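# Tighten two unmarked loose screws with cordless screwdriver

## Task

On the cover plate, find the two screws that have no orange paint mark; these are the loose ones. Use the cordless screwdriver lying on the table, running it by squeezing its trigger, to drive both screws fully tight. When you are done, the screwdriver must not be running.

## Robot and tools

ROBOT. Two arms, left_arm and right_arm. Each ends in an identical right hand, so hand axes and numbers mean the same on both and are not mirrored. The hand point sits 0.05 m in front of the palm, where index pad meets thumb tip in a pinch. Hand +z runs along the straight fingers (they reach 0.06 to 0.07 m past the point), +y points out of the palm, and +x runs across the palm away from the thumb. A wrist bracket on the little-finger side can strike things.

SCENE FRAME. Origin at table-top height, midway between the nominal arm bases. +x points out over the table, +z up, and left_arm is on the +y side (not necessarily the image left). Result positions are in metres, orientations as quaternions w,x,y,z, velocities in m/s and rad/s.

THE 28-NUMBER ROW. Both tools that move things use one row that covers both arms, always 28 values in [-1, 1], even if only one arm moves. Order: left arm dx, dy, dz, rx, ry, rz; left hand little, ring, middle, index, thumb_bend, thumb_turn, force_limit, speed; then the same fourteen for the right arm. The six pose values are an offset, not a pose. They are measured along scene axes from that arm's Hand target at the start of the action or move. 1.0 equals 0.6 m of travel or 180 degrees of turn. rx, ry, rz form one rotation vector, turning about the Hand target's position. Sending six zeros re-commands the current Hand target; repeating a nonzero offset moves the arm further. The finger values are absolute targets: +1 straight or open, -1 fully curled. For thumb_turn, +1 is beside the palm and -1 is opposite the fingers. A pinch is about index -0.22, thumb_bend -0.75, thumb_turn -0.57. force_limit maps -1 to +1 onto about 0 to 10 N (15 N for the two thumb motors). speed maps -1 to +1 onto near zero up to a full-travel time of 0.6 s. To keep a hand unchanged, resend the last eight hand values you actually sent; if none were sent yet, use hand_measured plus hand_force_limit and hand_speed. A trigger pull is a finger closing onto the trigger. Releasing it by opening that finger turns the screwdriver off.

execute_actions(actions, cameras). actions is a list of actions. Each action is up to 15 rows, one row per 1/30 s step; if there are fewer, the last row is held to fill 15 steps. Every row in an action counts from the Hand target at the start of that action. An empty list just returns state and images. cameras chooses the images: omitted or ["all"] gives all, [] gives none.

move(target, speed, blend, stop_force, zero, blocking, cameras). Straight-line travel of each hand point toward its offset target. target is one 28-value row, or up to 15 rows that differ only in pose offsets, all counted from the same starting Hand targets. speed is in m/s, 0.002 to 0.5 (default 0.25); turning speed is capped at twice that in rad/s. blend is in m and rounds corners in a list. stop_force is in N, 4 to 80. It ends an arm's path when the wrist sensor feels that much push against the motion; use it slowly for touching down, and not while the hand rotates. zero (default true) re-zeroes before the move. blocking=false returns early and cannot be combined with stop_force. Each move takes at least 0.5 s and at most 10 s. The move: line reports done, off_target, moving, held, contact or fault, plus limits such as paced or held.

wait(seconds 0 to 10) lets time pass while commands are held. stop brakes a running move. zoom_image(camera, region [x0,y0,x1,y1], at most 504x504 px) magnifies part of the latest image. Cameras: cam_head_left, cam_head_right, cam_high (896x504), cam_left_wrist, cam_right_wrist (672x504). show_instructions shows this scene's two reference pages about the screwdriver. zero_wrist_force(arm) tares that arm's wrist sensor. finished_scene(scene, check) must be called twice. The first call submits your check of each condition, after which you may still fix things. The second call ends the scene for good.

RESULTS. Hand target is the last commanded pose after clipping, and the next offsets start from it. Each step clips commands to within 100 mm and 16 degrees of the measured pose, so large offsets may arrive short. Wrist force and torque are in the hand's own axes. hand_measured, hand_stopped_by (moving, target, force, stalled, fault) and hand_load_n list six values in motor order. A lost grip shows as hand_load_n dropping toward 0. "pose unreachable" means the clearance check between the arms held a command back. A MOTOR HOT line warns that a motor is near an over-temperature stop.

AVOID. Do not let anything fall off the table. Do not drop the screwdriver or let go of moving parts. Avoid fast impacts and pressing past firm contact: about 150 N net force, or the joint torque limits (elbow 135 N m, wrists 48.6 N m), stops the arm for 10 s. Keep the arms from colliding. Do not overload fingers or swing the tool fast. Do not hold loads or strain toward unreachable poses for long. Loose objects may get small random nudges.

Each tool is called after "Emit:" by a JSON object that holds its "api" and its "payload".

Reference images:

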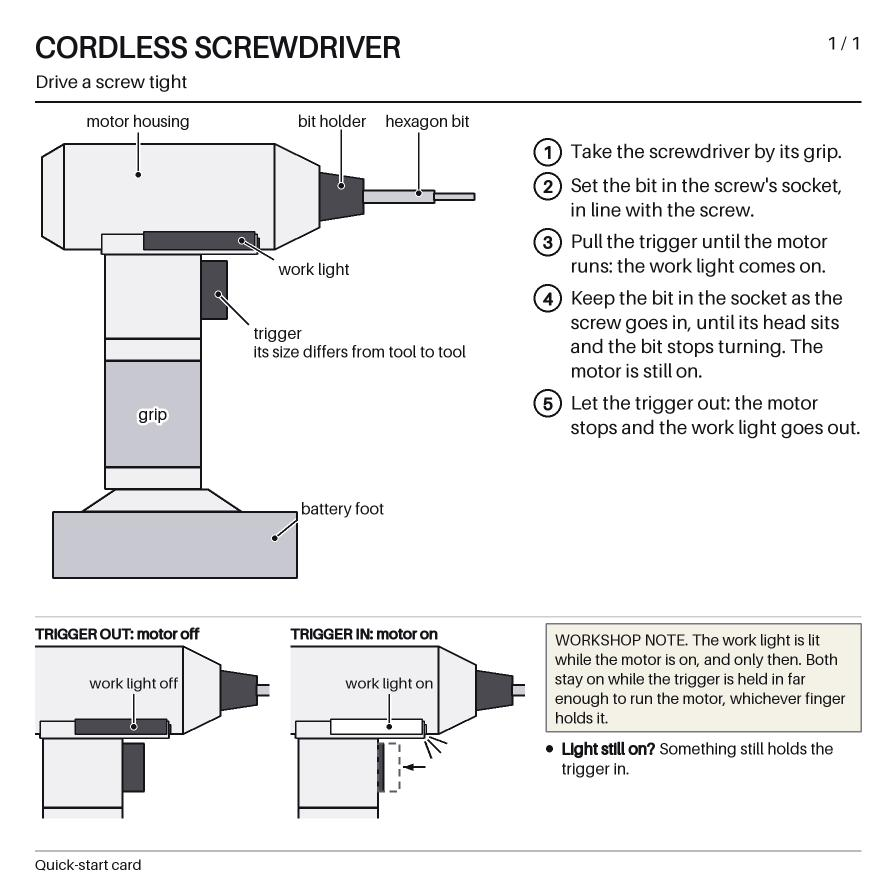

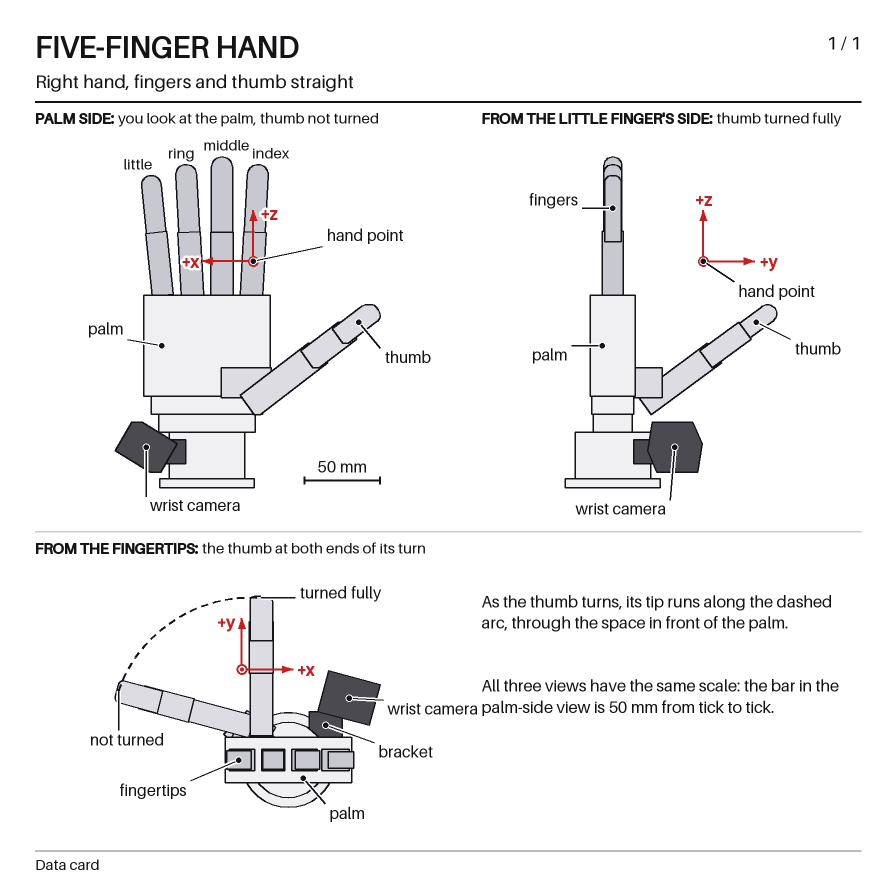

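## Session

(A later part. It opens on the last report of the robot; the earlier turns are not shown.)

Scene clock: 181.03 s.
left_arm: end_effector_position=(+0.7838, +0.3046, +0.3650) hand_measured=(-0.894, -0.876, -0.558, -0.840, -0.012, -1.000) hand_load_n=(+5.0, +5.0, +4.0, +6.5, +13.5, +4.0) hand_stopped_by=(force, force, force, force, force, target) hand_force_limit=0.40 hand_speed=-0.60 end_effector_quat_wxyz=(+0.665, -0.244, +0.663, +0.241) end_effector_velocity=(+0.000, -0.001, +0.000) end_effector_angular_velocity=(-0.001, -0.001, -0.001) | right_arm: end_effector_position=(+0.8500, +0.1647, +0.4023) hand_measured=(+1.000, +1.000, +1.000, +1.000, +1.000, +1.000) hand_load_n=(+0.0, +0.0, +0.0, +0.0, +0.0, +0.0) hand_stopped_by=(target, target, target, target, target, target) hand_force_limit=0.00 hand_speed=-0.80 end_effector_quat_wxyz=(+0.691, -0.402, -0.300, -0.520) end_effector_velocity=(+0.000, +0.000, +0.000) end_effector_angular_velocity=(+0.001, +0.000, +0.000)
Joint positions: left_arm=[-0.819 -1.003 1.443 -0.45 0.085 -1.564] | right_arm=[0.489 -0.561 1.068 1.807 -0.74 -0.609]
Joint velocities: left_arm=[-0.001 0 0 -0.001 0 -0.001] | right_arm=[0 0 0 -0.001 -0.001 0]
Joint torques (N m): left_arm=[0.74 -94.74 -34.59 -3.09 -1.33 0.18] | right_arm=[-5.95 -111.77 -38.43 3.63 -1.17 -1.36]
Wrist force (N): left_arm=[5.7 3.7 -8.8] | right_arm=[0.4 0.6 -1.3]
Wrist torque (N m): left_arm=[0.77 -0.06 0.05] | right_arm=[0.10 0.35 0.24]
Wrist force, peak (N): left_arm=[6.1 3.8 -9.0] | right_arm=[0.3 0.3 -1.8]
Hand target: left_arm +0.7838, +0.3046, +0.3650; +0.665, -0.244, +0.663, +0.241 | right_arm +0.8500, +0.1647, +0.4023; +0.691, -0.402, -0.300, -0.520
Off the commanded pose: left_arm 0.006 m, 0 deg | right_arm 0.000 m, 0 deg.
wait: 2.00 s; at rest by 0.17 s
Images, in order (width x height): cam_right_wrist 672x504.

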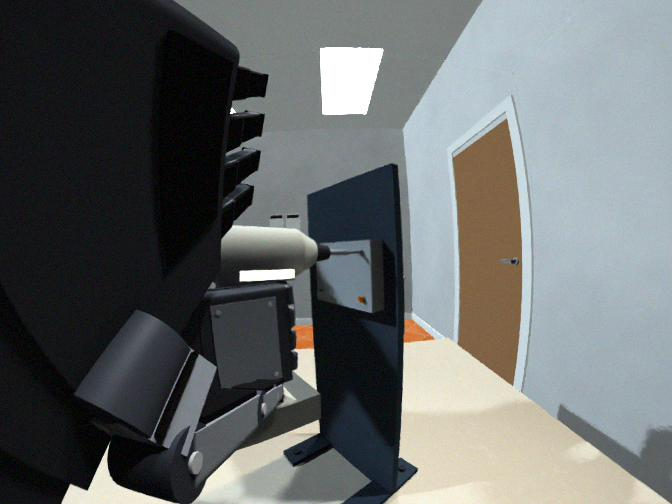

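Emit:
{"api": "move", "payload": {"target": [0.0103,0.0085,-0.0003,0,0,0,-1,-1,-0.98,-1,-0.98,-1,0.4,-0.6,0,0,0,0,0,0,1,1,1,1,1,1,0,-0.8], "speed": 0.002, "stop_force": 6, "cameras": ["cam_right_wrist"]}}

Emit:
{"api": "zoom_image", "payload": {"camera": "cam_right_wrist", "region": [340, 238, 376, 268]}}

Scene clock: 182.63 s.
left_arm: end_effector_position=(+0.7840, +0.3050, +0.3650) hand_measured=(-0.894, -0.876, -0.558, -0.840, -0.010, -1.000) hand_load_n=(+5.0, +5.0, +3.0, +6.5, +14.0, +3.5) hand_stopped_by=(force, force, force, force, force, target) hand_force_limit=0.40 hand_speed=-0.60 end_effector_quat_wxyz=(+0.665, -0.244, +0.663, +0.241) end_effector_velocity=(+0.000, +0.001, -0.001) end_effector_angular_velocity=(+0.000, +0.000, +0.002) | right_arm: end_effector_position=(+0.8500, +0.1647, +0.4023) hand_measured=(+1.000, +1.000, +1.000, +1.000, +1.000, +1.000) hand_load_n=(+0.0, +0.0, +0.0, +0.0, +0.0, +0.0) hand_stopped_by=(target, target, target, target, target, target) hand_force_limit=0.00 hand_speed=-0.80 end_effector_quat_wxyz=(+0.691, -0.402, -0.300, -0.520) end_effector_velocity=(+0.000, +0.000, -0.001) end_effector_angular_velocity=(+0.000, +0.000, +0.000)
Joint positions: left_arm=[-0.819 -1.003 1.443 -0.45 0.085 -1.564] | right_arm=[0.489 -0.561 1.068 1.807 -0.74 -0.609]
Joint velocities: left_arm=[0.001 0.001 0 0 0 -0.001] | right_arm=[0 0 0 0 0 0]
Joint torques (N m): left_arm=[-12.59 -99.02 -28.71 0.87 -1.62 0.39] | right_arm=[-4.4 -112.19 -38.73 3.79 -0.97 -1.32]
Wrist force (N): left_arm=[2.9 2.7 -2.6] | right_arm=[0.2 0.5 -1.3]
Wrist torque (N m): left_arm=[0.62 -0.09 -0.89] | right_arm=[0.09 0.37 0.23]
Wrist force, peak (N): left_arm=[8.2 4.9 -18.8] | right_arm=[0.2 0.5 -1.7]
Hand target: left_arm +0.7840, +0.3050, +0.3650; +0.665, -0.244, +0.663, +0.241 | right_arm +0.8500, +0.1647, +0.4023; +0.691, -0.402, -0.300, -0.520
Off the commanded pose: left_arm 0.008 m, 0 deg | right_arm 0.000 m, 0 deg.
move: contact (left_arm)
Images, in order (width x height): cam_right_wrist 672x504.

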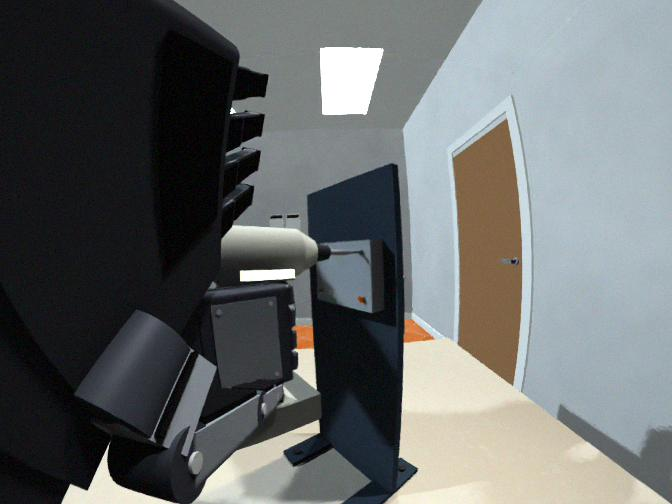

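Scaled by 14.000 from the camera's 672x504 image, which has a finer 960x720 frame.

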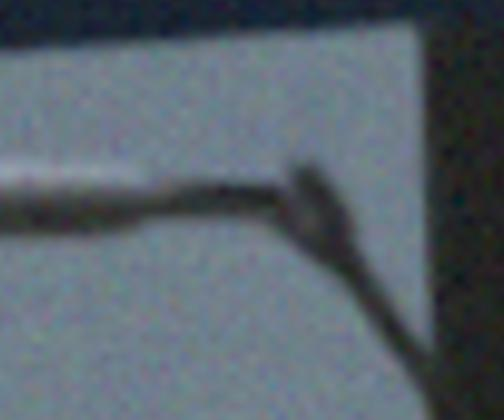

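Emit:
{"api": "wait", "payload": {"seconds": 1, "cameras": ["cam_right_wrist"]}}

Emit:
{"api": "zoom_image", "payload": {"camera": "cam_right_wrist", "region": [340, 238, 376, 268]}}

Emit:
{"api": "zoom_image", "payload": {"camera": "cam_right_wrist", "region": [305, 235, 395, 315]}}

Scene clock: 183.80 s.
left_arm: end_effector_position=(+0.7840, +0.3050, +0.3650) hand_measured=(-0.894, -0.876, -0.558, -0.840, -0.010, -1.000) hand_load_n=(+5.0, +5.0, +3.0, +6.5, +14.0, +3.0) hand_stopped_by=(force, force, force, force, force, target) hand_force_limit=0.40 hand_speed=-0.60 end_effector_quat_wxyz=(+0.665, -0.244, +0.663, +0.241) end_effector_velocity=(+0.000, +0.000, -0.001) end_effector_angular_velocity=(+0.000, +0.000, -0.001) | right_arm: end_effector_position=(+0.8500, +0.1647, +0.4023) hand_measured=(+1.000, +1.000, +1.000, +1.000, +1.000, +1.000) hand_load_n=(+0.0, +0.0, +0.0, +0.0, +0.0, +0.0) hand_stopped_by=(target, target, target, target, target, target) hand_force_limit=0.00 hand_speed=-0.80 end_effector_quat_wxyz=(+0.691, -0.402, -0.300, -0.520) end_effector_velocity=(+0.000, +0.000, +0.001) end_effector_angular_velocity=(+0.000, +0.000, +0.000)
Joint positions: left_arm=[-0.819 -1.003 1.443 -0.45 0.085 -1.564] | right_arm=[0.489 -0.561 1.068 1.807 -0.74 -0.609]
Joint velocities: left_arm=[0 0.001 0 0 0 0] | right_arm=[0 -0.001 0 0.001 0 0]
Joint torques (N m): left_arm=[-13.03 -97.78 -30.08 0.28 -1.75 -0.05] | right_arm=[-4.56 -113.08 -38.52 3.82 -1.12 -1.43]
Wrist force (N): left_arm=[2.7 2.6 -2.3] | right_arm=[0.2 0.6 -1.3]
Wrist torque (N m): left_arm=[0.58 -0.06 -0.90] | right_arm=[0.09 0.38 0.23]
Wrist force, peak (N): left_arm=[3.2 2.7 -2.9] | right_arm=[-0.1 0.7 -1.6]
Hand target: left_arm +0.7840, +0.3050, +0.3650; +0.665, -0.244, +0.663, +0.241 | right_arm +0.8500, +0.1647, +0.4023; +0.691, -0.402, -0.300, -0.520
Off the commanded pose: left_arm 0.008 m, 0 deg | right_arm 0.000 m, 0 deg.
wait: 1.00 s; at rest from the start
Images, in order (width x height): cam_right_wrist 672x504.

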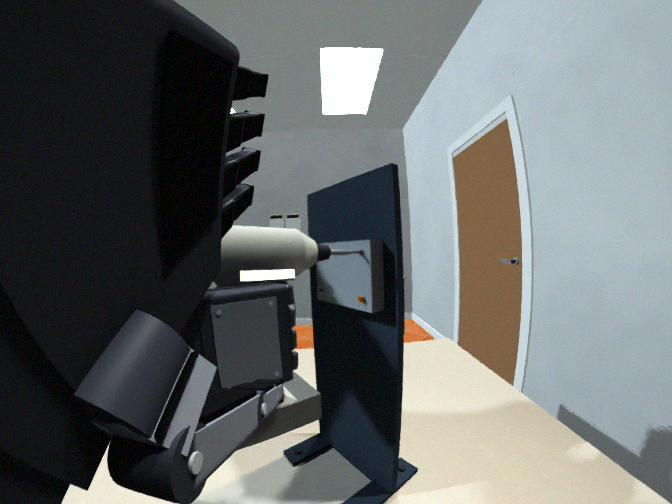

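Scaled by 14.000 from the camera's 672x504 image, which has a finer 960x720 frame.

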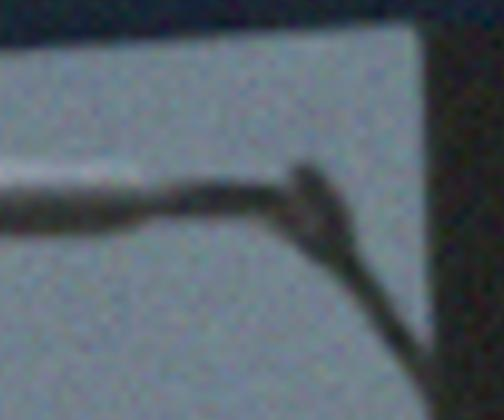

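Scaled by 5.600 from the camera's 672x504 image, which has a finer 960x720 frame.

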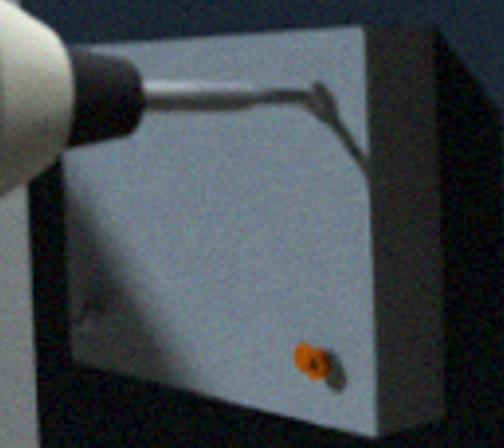

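Emit:
{"api": "move", "payload": {"target": [0,0,0,0,0,0,-1,-1,-0.98,1,-0.98,-1,0.4,-0.5,0,0,0,0,0,0,1,1,1,1,1,1,0,-0.8], "speed": 0.01, "cameras": ["cam_right_wrist"]}}

Emit:
{"api": "zoom_image", "payload": {"camera": "cam_right_wrist", "region": [200, 200, 400, 350]}}

Scene clock: 186.47 s.
left_arm: end_effector_position=(+0.7840, +0.3050, +0.3650) hand_measured=(-0.894, -0.876, -0.558, +1.000, -0.010, -1.000) hand_load_n=(+6.0, +6.0, +3.5, +0.0, +13.5, +4.5) hand_stopped_by=(force, force, force, target, force, target) hand_force_limit=0.40 hand_speed=-0.50 end_effector_quat_wxyz=(+0.665, -0.244, +0.663, +0.241) end_effector_velocity=(+0.000, +0.000, +0.000) end_effector_angular_velocity=(+0.001, +0.001, +0.001) | right_arm: end_effector_position=(+0.8500, +0.1647, +0.4023) hand_measured=(+1.000, +1.000, +1.000, +1.000, +1.000, +1.000) hand_load_n=(+0.0, +0.0, +0.0, +0.0, +0.0, +0.0) hand_stopped_by=(target, target, target, target, target, target) hand_force_limit=0.00 hand_speed=-0.80 end_effector_quat_wxyz=(+0.691, -0.402, -0.300, -0.520) end_effector_velocity=(+0.000, +0.000, +0.001) end_effector_angular_velocity=(+0.001, +0.000, +0.000)
Joint positions: left_arm=[-0.819 -1.003 1.443 -0.45 0.085 -1.564] | right_arm=[0.489 -0.561 1.068 1.807 -0.74 -0.609]
Joint velocities: left_arm=[0.001 0 0 0 0 0.001] | right_arm=[0 -0.001 0 -0.001 0 0]
Joint torques (N m): left_arm=[9.06 -93.48 -34.7 0.38 -1.2 0.44] | right_arm=[-2.43 -114.95 -37.91 3.76 -0.85 -1.33]
Wrist force (N): left_arm=[3.0 0.3 -1.2] | right_arm=[0.0 0.5 -1.5]
Wrist torque (N m): left_arm=[0.83 -0.06 0.05] | right_arm=[0.10 0.41 0.22]
Wrist force, peak (N): left_arm=[4.0 0.5 -5.7] | right_arm=[0.1 0.5 -1.8]
Hand target: left_arm +0.7840, +0.3050, +0.3650; +0.665, -0.244, +0.663, +0.241 | right_arm +0.8500, +0.1647, +0.4023; +0.691, -0.402, -0.300, -0.520
Off the commanded pose: left_arm 0.000 m, 0 deg | right_arm 0.000 m, 0 deg.
move: done
Images, in order (width x height): cam_right_wrist 672x504.

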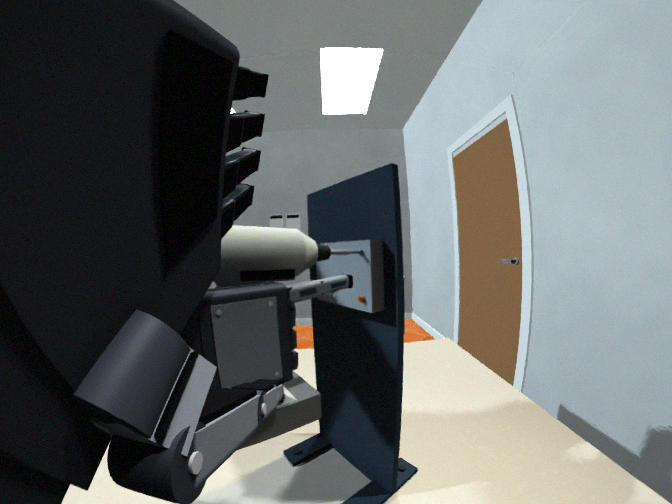

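Scaled by 2.520 from the camera's 672x504 image, which has a finer 960x720 frame.

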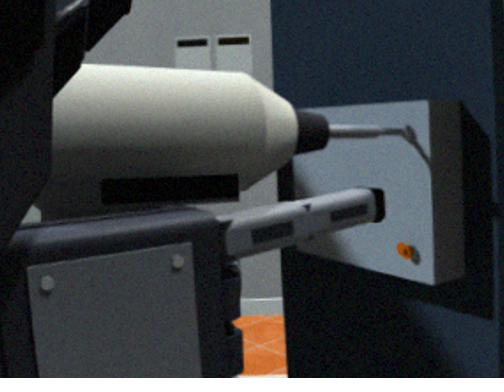

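Emit:
{"api": "move", "payload": {"target": [-0.0386,-0.0318,0,0,0,0,-1,-1,-0.98,1,-0.98,-1,0.4,-0.5,0,0,0,0,0,0,1,1,1,1,1,1,0,-0.8], "speed": 0.03, "cameras": ["cam_right_wrist"]}}

Emit:
{"api": "zoom_image", "payload": {"camera": "cam_right_wrist", "region": [340, 238, 376, 268]}}

Emit:
{"api": "zoom_image", "payload": {"camera": "cam_right_wrist", "region": [310, 230, 400, 320]}}

Scene clock: 188.47 s.
left_arm: end_effector_position=(+0.7608, +0.2858, +0.3650) hand_measured=(-0.894, -0.876, -0.558, +1.000, -0.010, -1.000) hand_load_n=(+6.0, +7.0, +4.5, +0.0, +11.5, +4.5) hand_stopped_by=(force, force, force, target, force, target) hand_force_limit=0.40 hand_speed=-0.50 end_effector_quat_wxyz=(+0.665, -0.244, +0.663, +0.241) end_effector_velocity=(+0.000, +0.000, +0.000) end_effector_angular_velocity=(+0.000, +0.000, -0.002) | right_arm: end_effector_position=(+0.8500, +0.1647, +0.4023) hand_measured=(+1.000, +1.000, +1.000, +1.000, +1.000, +1.000) hand_load_n=(+0.0, +0.0, +0.0, +0.0, +0.0, +0.0) hand_stopped_by=(target, target, target, target, target, target) hand_force_limit=0.00 hand_speed=-0.80 end_effector_quat_wxyz=(+0.691, -0.402, -0.300, -0.520) end_effector_velocity=(+0.000, +0.000, +0.000) end_effector_angular_velocity=(+0.000, +0.000, +0.000)
Joint positions: left_arm=[-0.854 -1.017 1.465 -0.465 0.05 -1.559] | right_arm=[0.489 -0.561 1.068 1.807 -0.74 -0.609]
Joint velocities: left_arm=[0 0 0.001 -0.004 0.002 0.003] | right_arm=[0 0 0 0 0 0]
Joint torques (N m): left_arm=[9.04 -98.32 -29.69 -2.79 2.62 4.26] | right_arm=[-2.03 -116.36 -38 3.63 -0.86 -1.17]
Wrist force (N): left_arm=[5.3 2.4 -0.8] | right_arm=[0.2 0.2 -1.1]
Wrist torque (N m): left_arm=[0.44 0.18 0.05] | right_arm=[0.02 0.37 0.22]
Wrist force, peak (N): left_arm=[5.7 2.8 -1.0] | right_arm=[0.2 0.5 -1.7]
Hand target: left_arm +0.7608, +0.2859, +0.3650; +0.665, -0.244, +0.663, +0.241 | right_arm +0.8500, +0.1647, +0.4023; +0.691, -0.402, -0.300, -0.520
Off the commanded pose: left_arm 0.000 m, 0 deg | right_arm 0.000 m, 0 deg.
move: done
Images, in order (width x height): cam_right_wrist 672x504.

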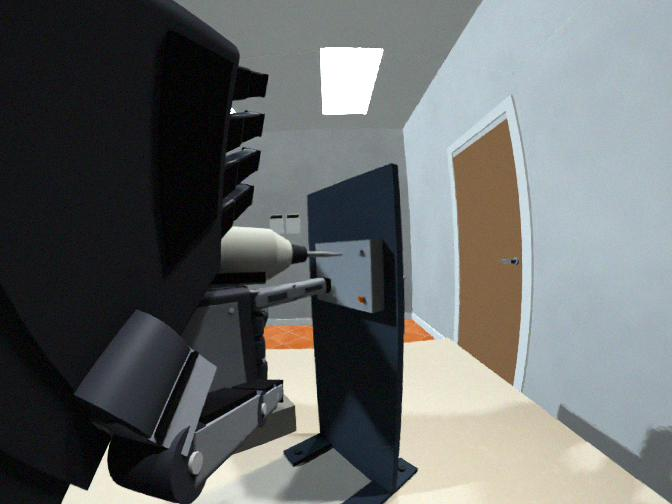

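Scaled by 14.000 from the camera's 672x504 image, which has a finer 960x720 frame.

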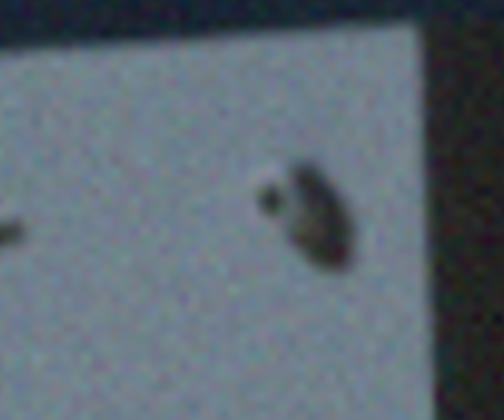

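Scaled by 5.600 from the camera's 672x504 image, which has a finer 960x720 frame.

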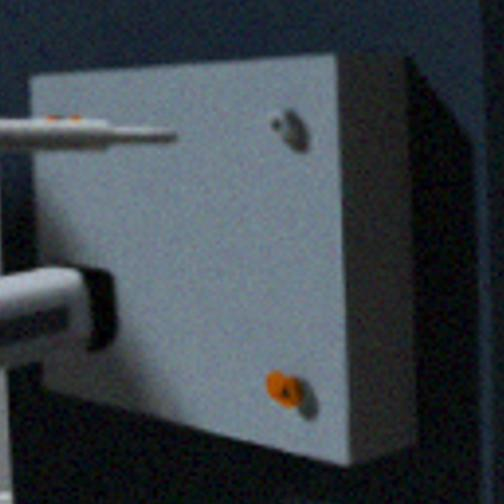

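Emit:
{"api": "zoom_image", "payload": {"camera": "cam_right_wrist", "region": [215, 215, 350, 305]}}

Emit:
{"api": "zoom_image", "payload": {"camera": "cam_right_wrist", "region": [285, 235, 345, 275]}}

Scaled by 3.733 from the camera's 672x504 image, which has a finer 960x720 frame.

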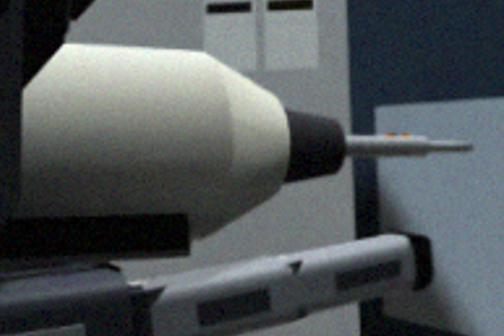

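Scaled by 8.400 from the camera's 672x504 image, which has a finer 960x720 frame.

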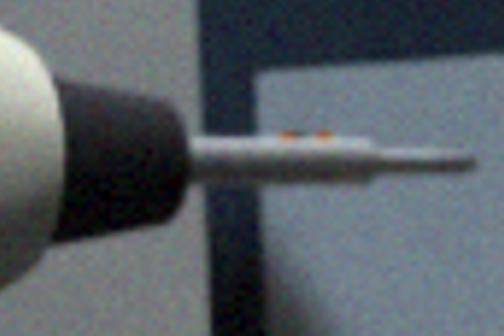

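Emit:
{"api": "move", "payload": {"target": [-0.085,0.1167,-0.085,0,0,0,-1,-1,-0.98,1,-0.98,-1,0.4,-0.5,-0.085,0.1167,-0.0883,0,0,0,1,1,1,1,1,1,0,-0.8], "speed": 0.07, "cameras": ["cam_right_wrist","cam_high"]}}

Emit:
{"api": "zoom_image", "payload": {"camera": "cam_right_wrist", "region": [300, 210, 420, 310]}}

Scene clock: 190.97 s.
left_arm: end_effector_position=(+0.7099, +0.3561, +0.3143) hand_measured=(-0.894, -0.876, -0.558, +1.000, -0.010, -1.000) hand_load_n=(+6.5, +7.0, +4.5, +0.0, +12.0, +4.5) hand_stopped_by=(force, force, force, target, force, target) hand_force_limit=0.40 hand_speed=-0.50 end_effector_quat_wxyz=(+0.665, -0.244, +0.663, +0.241) end_effector_velocity=(+0.000, +0.001, +0.000) end_effector_angular_velocity=(+0.000, +0.001, +0.001) | right_arm: end_effector_position=(+0.7990, +0.2349, +0.3493) hand_measured=(+1.000, +1.000, +1.000, +1.000, +1.000, +1.000) hand_load_n=(+0.0, +0.0, +0.0, +0.0, +0.0, +0.0) hand_stopped_by=(target, target, target, target, target, target) hand_force_limit=0.00 hand_speed=-0.80 end_effector_quat_wxyz=(+0.691, -0.402, -0.300, -0.520) end_effector_velocity=(+0.000, -0.001, +0.002) end_effector_angular_velocity=(+0.001, -0.001, +0.000)
Joint positions: left_arm=[-0.84 -1.092 1.689 -0.605 0.064 -1.567] | right_arm=[0.582 -0.493 1.046 1.828 -0.804 -0.704]
Joint velocities: left_arm=[0.001 0 0 0.004 0 -0.004] | right_arm=[0 -0.002 0 0 0 0]
Joint torques (N m): left_arm=[-11.78 -80.66 -30.61 2.58 0.8 -3.29] | right_arm=[-14.83 -125.35 -27.93 -0.91 1.3 1.91]
Wrist force (N): left_arm=[5.4 2.9 -0.9] | right_arm=[-0.4 -0.1 -1.5]
Wrist torque (N m): left_arm=[0.51 0.17 0.08] | right_arm=[0.00 0.47 0.18]
Wrist force, peak (N): left_arm=[5.8 4.2 -0.6] | right_arm=[0.9 0.6 -2.0]
Hand target: left_arm +0.7099, +0.3561, +0.3142; +0.665, -0.244, +0.663, +0.241 | right_arm +0.7990, +0.2348, +0.3494; +0.691, -0.402, -0.300, -0.520
Off the commanded pose: left_arm 0.000 m, 0 deg | right_arm 0.000 m, 0 deg.
move: done
Images, in order (width x height): cam_high 896x504, cam_right_wrist 672x504.

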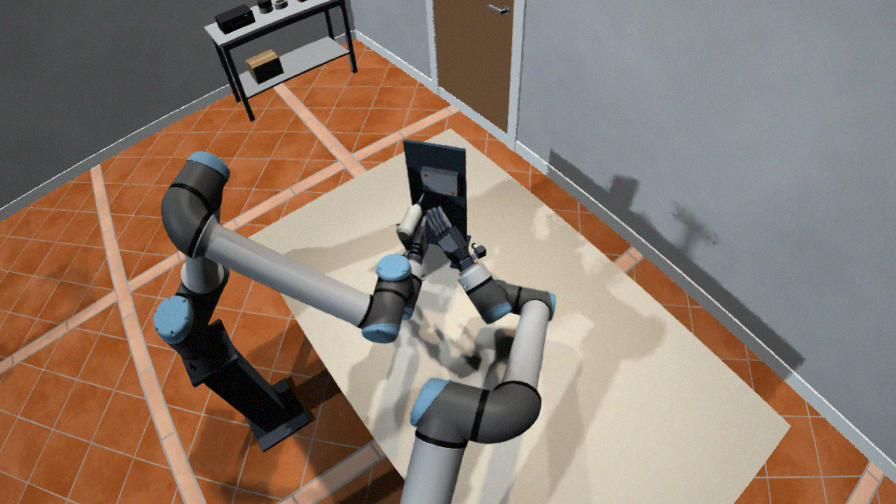

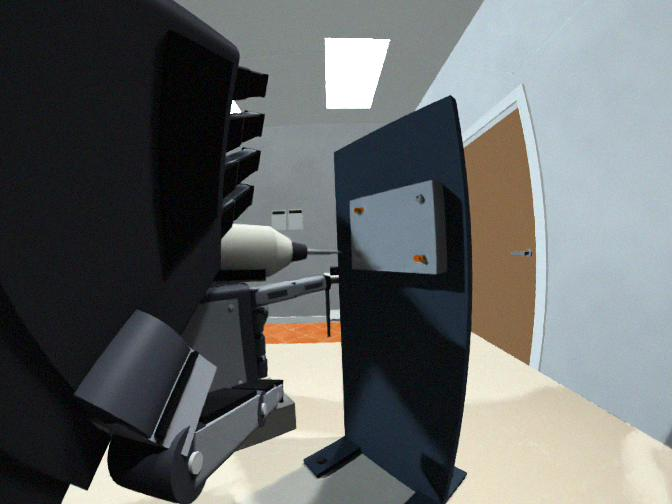

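Scaled by 4.200 from the camera's 672x504 image, which has a finer 960x720 frame.

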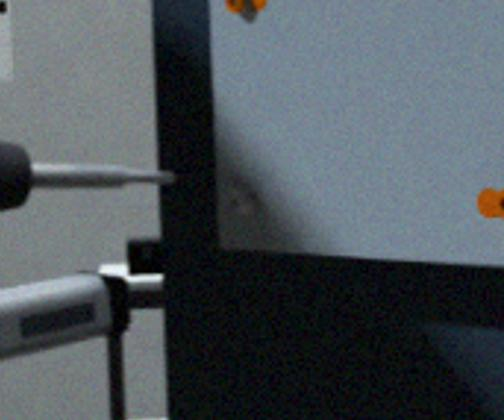

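Emit:
{"api": "move", "payload": {"target": [[0,0,-0.0095,0,0,0,-1,-1,-0.98,1,-0.98,-1,0.4,-0.5,-0.02,0.0,0.23,-0.18,0,0,1,1,1,1,1,1,0,-0.8],[0,0,-0.0095,0,0,0,-1,-1,-0.98,1,-0.98,-1,0.4,-0.5,-0.058,0.187,0.258,-0.3056,0,0,1,1,1,1,1,1,0,-0.8]], "speed": 0.12, "blend": [0.03,0], "cameras": ["cam_right_wrist"]}}

Emit:
{"api": "zoom_image", "payload": {"camera": "cam_right_wrist", "region": [350, 250, 420, 310]}}

Scene clock: 195.67 s.
left_arm: end_effector_position=(+0.7099, +0.3561, +0.3085) hand_measured=(-0.894, -0.876, -0.558, +1.000, -0.010, -1.000) hand_load_n=(+6.0, +7.5, +4.5, +0.0, +11.5, +4.5) hand_stopped_by=(force, force, force, target, force, target) hand_force_limit=0.40 hand_speed=-0.50 end_effector_quat_wxyz=(+0.665, -0.244, +0.663, +0.241) end_effector_velocity=(+0.000, +0.001, +0.000) end_effector_angular_velocity=(-0.001, -0.001, +0.001) | right_arm: end_effector_position=(+0.7640, +0.3469, +0.5039) hand_measured=(+1.000, +1.000, +1.000, +1.000, +1.000, +1.000) hand_load_n=(+0.0, +0.0, +0.0, +0.0, +0.0, +0.0) hand_stopped_by=(target, target, target, target, target, target) hand_force_limit=0.00 hand_speed=-0.80 end_effector_quat_wxyz=(-0.428, +0.676, +0.507, +0.322) end_effector_velocity=(+0.000, +0.000, +0.001) end_effector_angular_velocity=(-0.001, +0.001, +0.000)
Joint positions: left_arm=[-0.84 -1.088 1.694 -0.621 0.064 -1.561] | right_arm=[0.716 -0.854 0.998 3.588 -0.871 -1.697]
Joint velocities: left_arm=[0.001 0 0 0 0 -0.001] | right_arm=[0 -0.001 -0.001 0.003 0 0]
Joint torques (N m): left_arm=[9.84 -85.23 -28.06 -3.25 2.15 4.22] | right_arm=[-13.87 -115.45 -49.68 -1.53 0.86 1.17]
Wrist force (N): left_arm=[5.0 2.7 -0.8] | right_arm=[0.3 0.7 -0.9]
Wrist torque (N m): left_arm=[0.48 0.22 0.07] | right_arm=[0.17 0.14 0.21]
Wrist force, peak (N): left_arm=[5.6 3.0 -1.2] | right_arm=[-1.3 0.9 -1.9]
Hand target: left_arm +0.7099, +0.3561, +0.3085; +0.665, -0.244, +0.663, +0.241 | right_arm +0.7641, +0.3468, +0.5040; -0.428, +0.676, +0.507, +0.322
Off the commanded pose: left_arm 0.000 m, 0 deg | right_arm 0.000 m, 0 deg.
move: done
Images, in order (width x height): cam_right_wrist 672x504.

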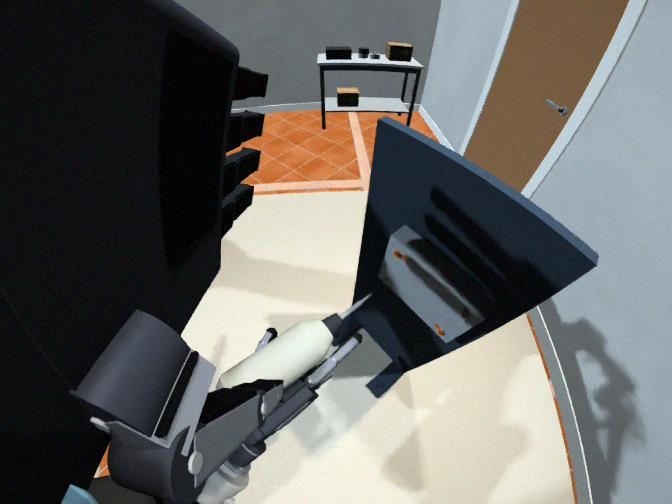

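Scaled by 7.200 from the camera's 672x504 image, which has a finer 960x720 frame.

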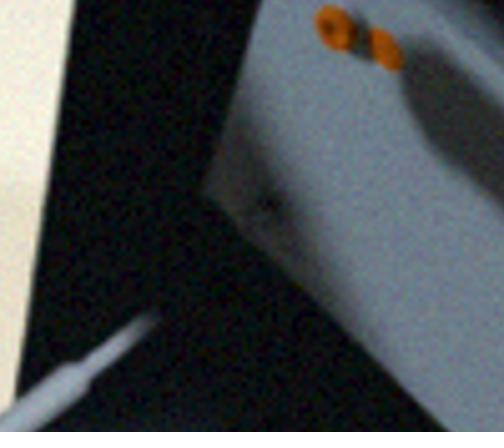

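Emit:
{"api": "zoom_image", "payload": {"camera": "cam_right_wrist", "region": [362, 262, 402, 292]}}

Scaled by 12.600 from the camera's 672x504 image, which has a finer 960x720 frame.

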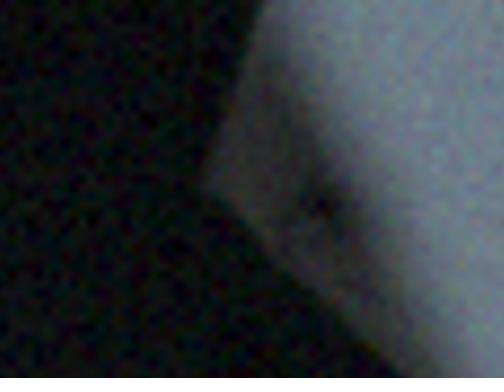

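Emit:
{"api": "zoom_image", "payload": {"camera": "cam_right_wrist", "region": [336, 256, 416, 316]}}

Emit:
{"api": "zoom_image", "payload": {"camera": "cam_right_wrist", "region": [336, 276, 376, 306]}}

Scaled by 6.300 from the camera's 672x504 image, which has a finer 960x720 frame.

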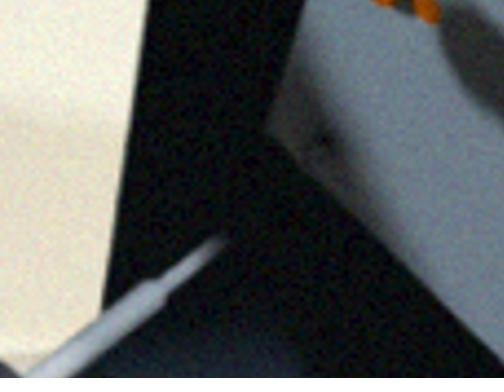

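Scaled by 12.600 from the camera's 672x504 image, which has a finer 960x720 frame.

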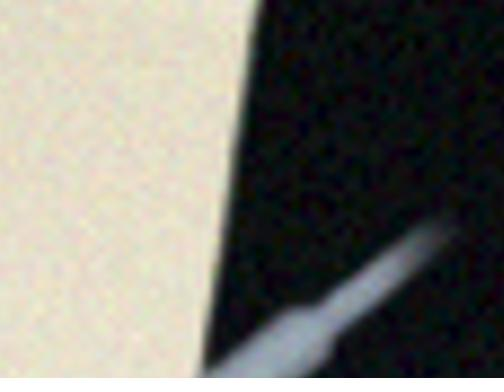

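Emit:
{"api": "move", "payload": {"target": [0.00877,0.01585,0,0,0,0,-1,-1,-0.98,1,-0.98,-1,0.4,-0.5,0,0,0,0,0,0,1,1,1,1,1,1,0,-0.8], "speed": 0.03, "cameras": ["cam_right_wrist"]}}

Emit:
{"api": "zoom_image", "payload": {"camera": "cam_right_wrist", "region": [356, 262, 396, 292]}}

Scene clock: 197.37 s.
left_arm: end_effector_position=(+0.7152, +0.3658, +0.3085) hand_measured=(-0.894, -0.876, -0.558, +1.000, -0.010, -1.000) hand_load_n=(+6.0, +7.5, +4.5, +0.0, +11.5, +4.5) hand_stopped_by=(force, force, force, target, force, target) hand_force_limit=0.40 hand_speed=-0.50 end_effector_quat_wxyz=(+0.665, -0.244, +0.663, +0.241) end_effector_velocity=(-0.001, +0.000, +0.000) end_effector_angular_velocity=(+0.001, +0.001, +0.002) | right_arm: end_effector_position=(+0.7641, +0.3468, +0.5040) hand_measured=(+1.000, +1.000, +1.000, +1.000, +1.000, +1.000) hand_load_n=(+0.0, +0.0, +0.0, +0.0, +0.0, +0.0) hand_stopped_by=(target, target, target, target, target, target) hand_force_limit=0.00 hand_speed=-0.80 end_effector_quat_wxyz=(-0.428, +0.676, +0.507, +0.322) end_effector_velocity=(+0.000, +0.000, +0.000) end_effector_angular_velocity=(-0.001, +0.001, +0.000)
Joint positions: left_arm=[-0.826 -1.089 1.695 -0.619 0.078 -1.563] | right_arm=[0.716 -0.854 0.998 3.588 -0.871 -1.697]
Joint velocities: left_arm=[0 0 0 0.002 -0.002 0] | right_arm=[0 0 0 0.001 0 0]
Joint torques (N m): left_arm=[-14.13 -82.37 -31.64 3.01 -1.07 -2.8] | right_arm=[-14.99 -117.45 -46.58 -3.62 0.03 0.59]
Wrist force (N): left_arm=[5.1 3.0 -0.9] | right_arm=[0.0 0.8 -1.0]
Wrist torque (N m): left_arm=[0.53 0.21 0.07] | right_arm=[0.18 0.17 0.19]
Wrist force, peak (N): left_arm=[5.6 2.9 -0.9] | right_arm=[0.7 0.7 -1.3]
Hand target: left_arm +0.7152, +0.3656, +0.3085; +0.665, -0.244, +0.663, +0.241 | right_arm +0.7641, +0.3468, +0.5040; -0.428, +0.676, +0.507, +0.322
Off the commanded pose: left_arm 0.000 m, 0 deg | right_arm 0.000 m, 0 deg.
move: done
Images, in order (width x height): cam_right_wrist 672x504.

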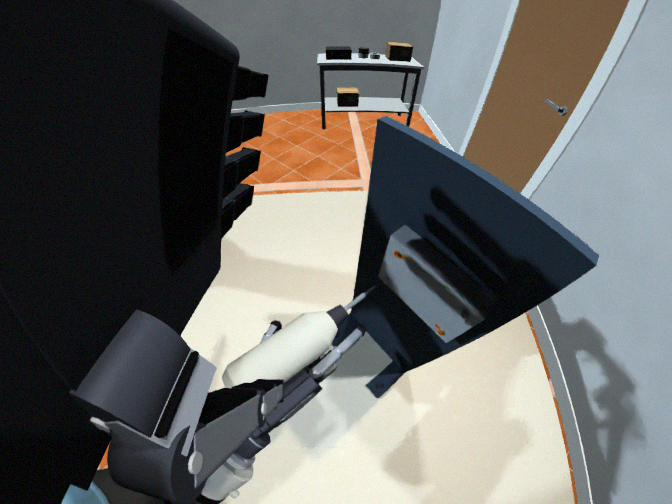

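Scaled by 12.600 from the camera's 672x504 image, which has a finer 960x720 frame.

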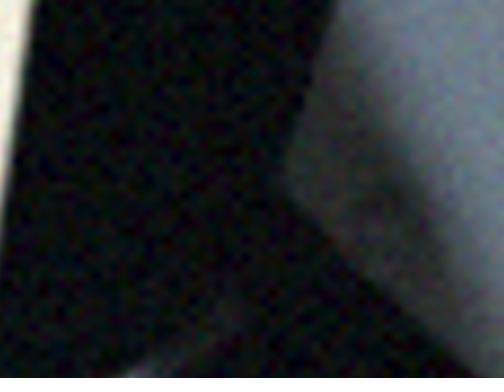

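Emit:
{"api": "zoom_image", "payload": {"camera": "cam_right_wrist", "region": [346, 262, 406, 307]}}

Emit:
{"api": "zoom_image", "payload": {"camera": "cam_right_wrist", "region": [366, 272, 386, 292]}}

Emit:
{"api": "wait", "payload": {"seconds": 0}}

Scaled by 8.400 from the camera's 672x504 image, which has a finer 960x720 frame.

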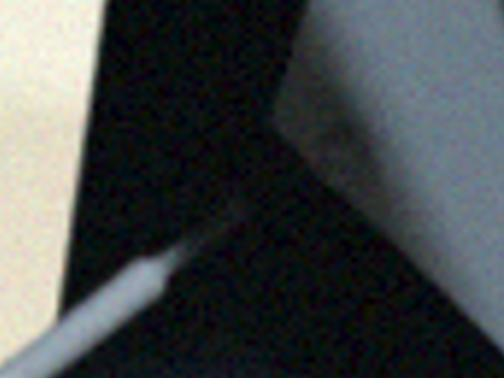

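Scaled by 25.200 from the camera's 672x504 image, which has a finer 960x720 frame.

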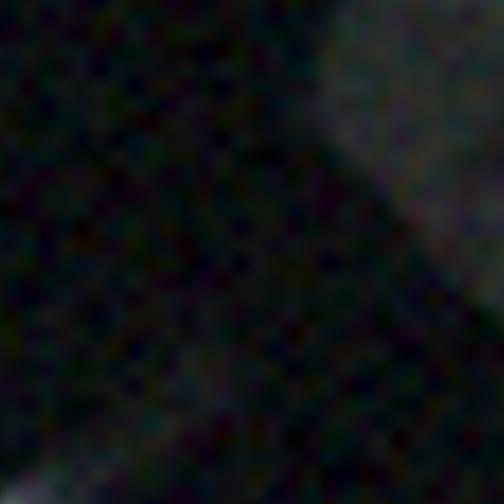

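Scene clock: 197.47 s.
left_arm: end_effector_position=(+0.7152, +0.3657, +0.3085) hand_measured=(-0.894, -0.876, -0.558, +1.000, -0.010, -1.000) hand_load_n=(+6.0, +7.0, +4.0, +0.0, +11.5, +4.5) hand_stopped_by=(force, force, force, target, force, target) hand_force_limit=0.40 hand_speed=-0.50 end_effector_quat_wxyz=(+0.665, -0.244, +0.663, +0.241) end_effector_velocity=(+0.000, +0.000, +0.000) end_effector_angular_velocity=(+0.001, +0.001, +0.001) | right_arm: end_effector_position=(+0.7641, +0.3468, +0.5040) hand_measured=(+1.000, +1.000, +1.000, +1.000, +1.000, +1.000) hand_load_n=(+0.0, +0.0, +0.0, +0.0, +0.0, +0.0) hand_stopped_by=(target, target, target, target, target, target) hand_force_limit=0.00 hand_speed=-0.80 end_effector_quat_wxyz=(-0.428, +0.676, +0.507, +0.322) end_effector_velocity=(+0.000, +0.000, +0.001) end_effector_angular_velocity=(+0.000, -0.001, +0.000)
Joint positions: left_arm=[-0.826 -1.089 1.695 -0.619 0.078 -1.563] | right_arm=[0.716 -0.854 0.998 3.588 -0.871 -1.697]
Joint velocities: left_arm=[-0.001 0 0 0 -0.001 0.001] | right_arm=[0 0 0 0 0 0]
Joint torques (N m): left_arm=[-13.15 -83.13 -33.48 3.09 -1.77 -3.43] | right_arm=[-13.84 -117.54 -46.06 -3.76 0.04 0.52]
Wrist force (N): left_arm=[5.1 2.8 -1.0] | right_arm=[0.4 0.9 -0.8]
Wrist torque (N m): left_arm=[0.52 0.22 0.06] | right_arm=[0.18 0.11 0.22]
Wrist force, peak (N): left_arm=[5.3 2.9 -0.6] | right_arm=[0.0 1.3 -0.7]
Hand target: left_arm +0.7152, +0.3656, +0.3085; +0.665, -0.244, +0.663, +0.241 | right_arm +0.7641, +0.3468, +0.5040; -0.428, +0.676, +0.507, +0.322
Off the commanded pose: left_arm 0.000 m, 0 deg | right_arm 0.000 m, 0 deg.

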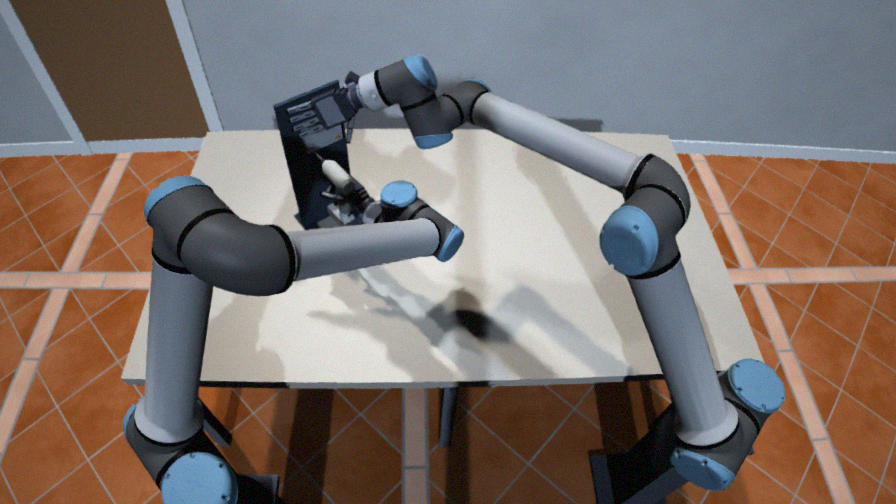

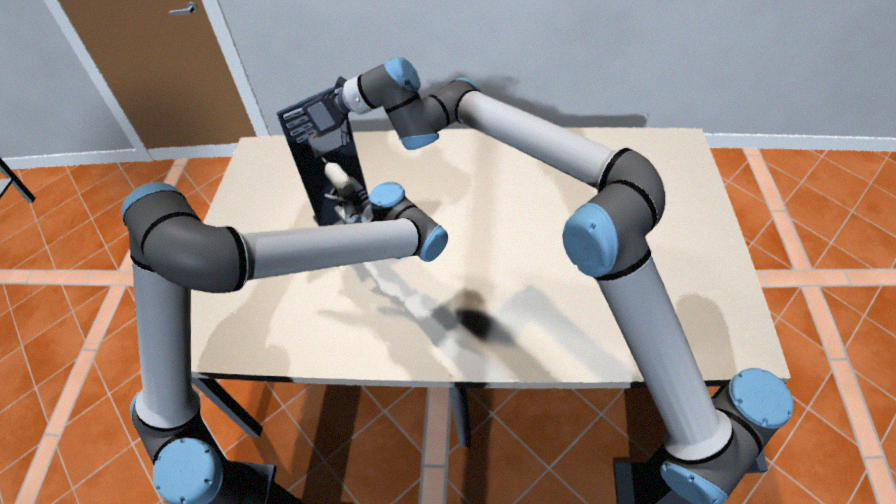

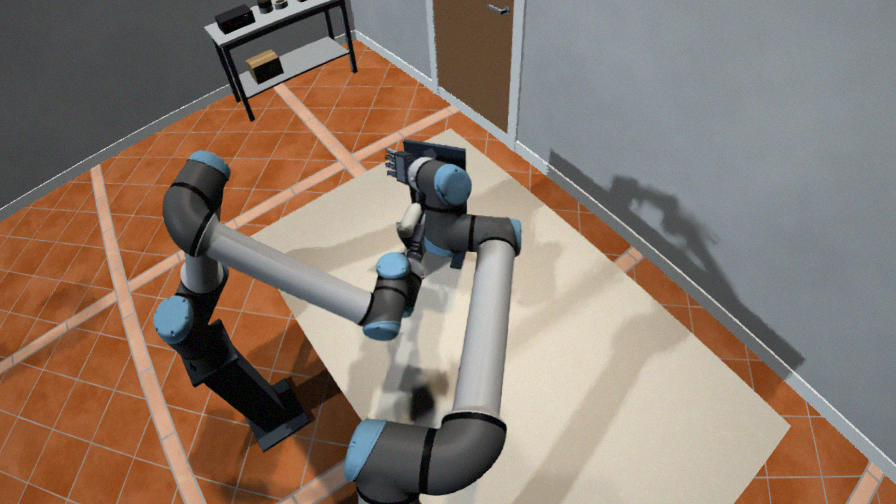

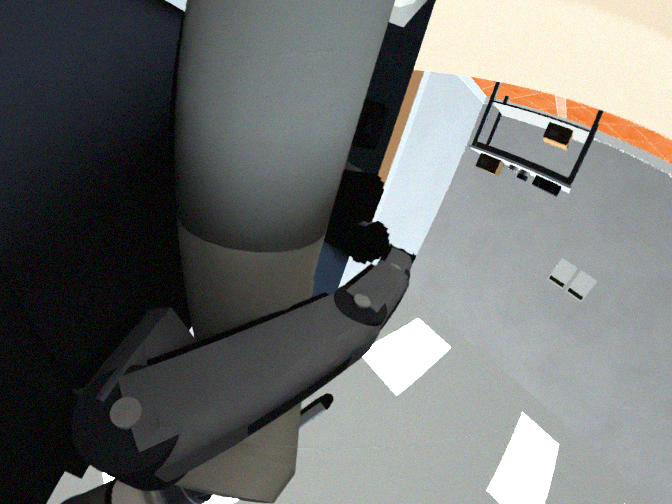

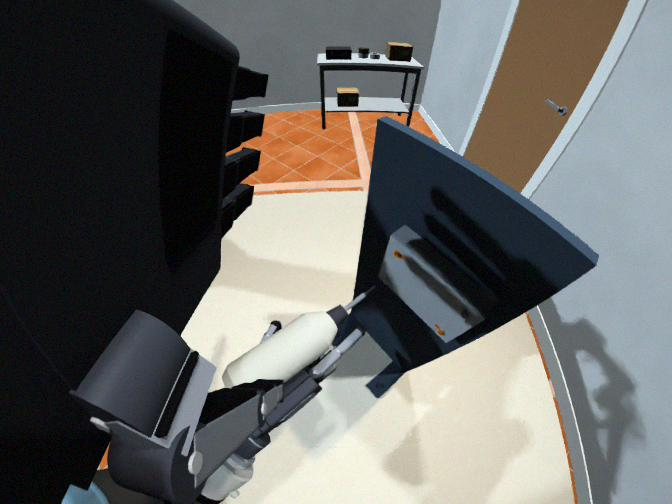

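Emit:
{"api": "move", "payload": {"target": [0.00828,0.00833,0,0,0,0,-1,-1,-0.98,1,-0.98,-1,0.4,-0.5,0,0,0,0,0,0,1,1,1,1,1,1,0,-0.8], "speed": 0.02, "stop_force": 6, "cameras": ["cam_right_wrist"]}}

Emit:
{"api": "zoom_image", "payload": {"camera": "cam_right_wrist", "region": [346, 262, 406, 307]}}

Emit:
{"api": "zoom_image", "payload": {"camera": "cam_right_wrist", "region": [366, 265, 398, 289]}}

Scene clock: 199.30 s.
left_arm: end_effector_position=(+0.7202, +0.3706, +0.3085) hand_measured=(-0.894, -0.876, -0.558, +1.000, -0.010, -1.000) hand_load_n=(+6.0, +7.5, +4.5, +0.0, +11.5, +4.5) hand_stopped_by=(force, force, force, target, force, target) hand_force_limit=0.40 hand_speed=-0.50 end_effector_quat_wxyz=(+0.665, -0.244, +0.663, +0.241) end_effector_velocity=(+0.000, -0.001, +0.000) end_effector_angular_velocity=(+0.000, +0.000, -0.001) | right_arm: end_effector_position=(+0.7641, +0.3468, +0.5040) hand_measured=(+1.000, +1.000, +1.000, +1.000, +1.000, +1.000) hand_load_n=(+0.0, +0.0, +0.0, +0.0, +0.0, +0.0) hand_stopped_by=(target, target, target, target, target, target) hand_force_limit=0.00 hand_speed=-0.80 end_effector_quat_wxyz=(-0.428, +0.676, +0.507, +0.322) end_effector_velocity=(+0.001, +0.001, -0.003) end_effector_angular_velocity=(-0.002, +0.002, +0.000)
Joint positions: left_arm=[-0.817 -1.086 1.691 -0.616 0.087 -1.565] | right_arm=[0.716 -0.854 0.998 3.588 -0.871 -1.697]
Joint velocities: left_arm=[-0.001 0.001 0 0 0 0] | right_arm=[0 0.003 0 0 0 0]
Joint torques (N m): left_arm=[-12.61 -56.14 -46.7 2.77 -2.04 -3.65] | right_arm=[-14.21 -117.01 -40.68 -6.13 -0.11 0.73]
Wrist force (N): left_arm=[5.3 2.8 -0.8] | right_arm=[0.2 0.8 -0.8]
Wrist torque (N m): left_arm=[0.50 0.17 0.08] | right_arm=[0.17 0.15 0.21]
Wrist force, peak (N): left_arm=[5.7 2.8 -1.0] | right_arm=[0.2 1.2 -1.1]
Hand target: left_arm +0.7202, +0.3706, +0.3085; +0.665, -0.244, +0.663, +0.241 | right_arm +0.7641, +0.3468, +0.5040; -0.428, +0.676, +0.507, +0.322
Off the commanded pose: left_arm 0.000 m, 0 deg | right_arm 0.000 m, 0 deg.
move: done
Images, in order (width x height): cam_right_wrist 672x504.

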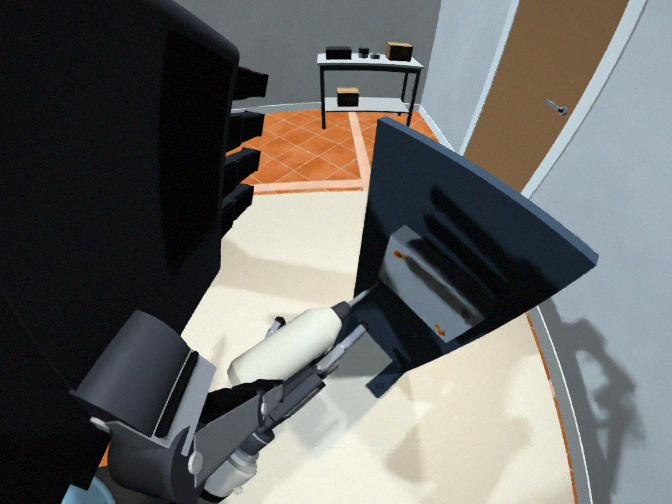

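Scaled by 8.400 from the camera's 672x504 image, which has a finer 960x720 frame.

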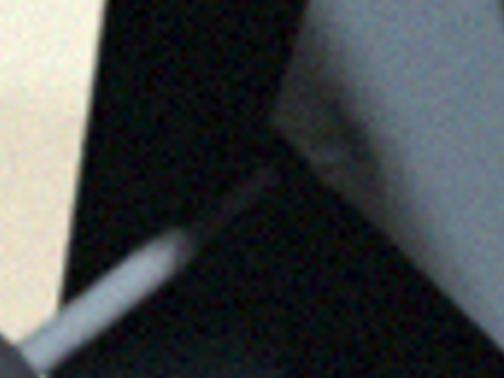

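Scaled by 15.750 from the camera's 672x504 image, which has a finer 960x720 frame.

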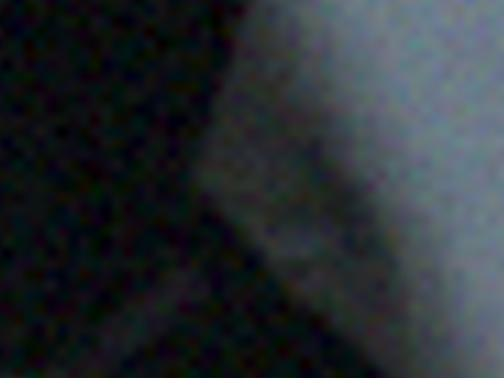

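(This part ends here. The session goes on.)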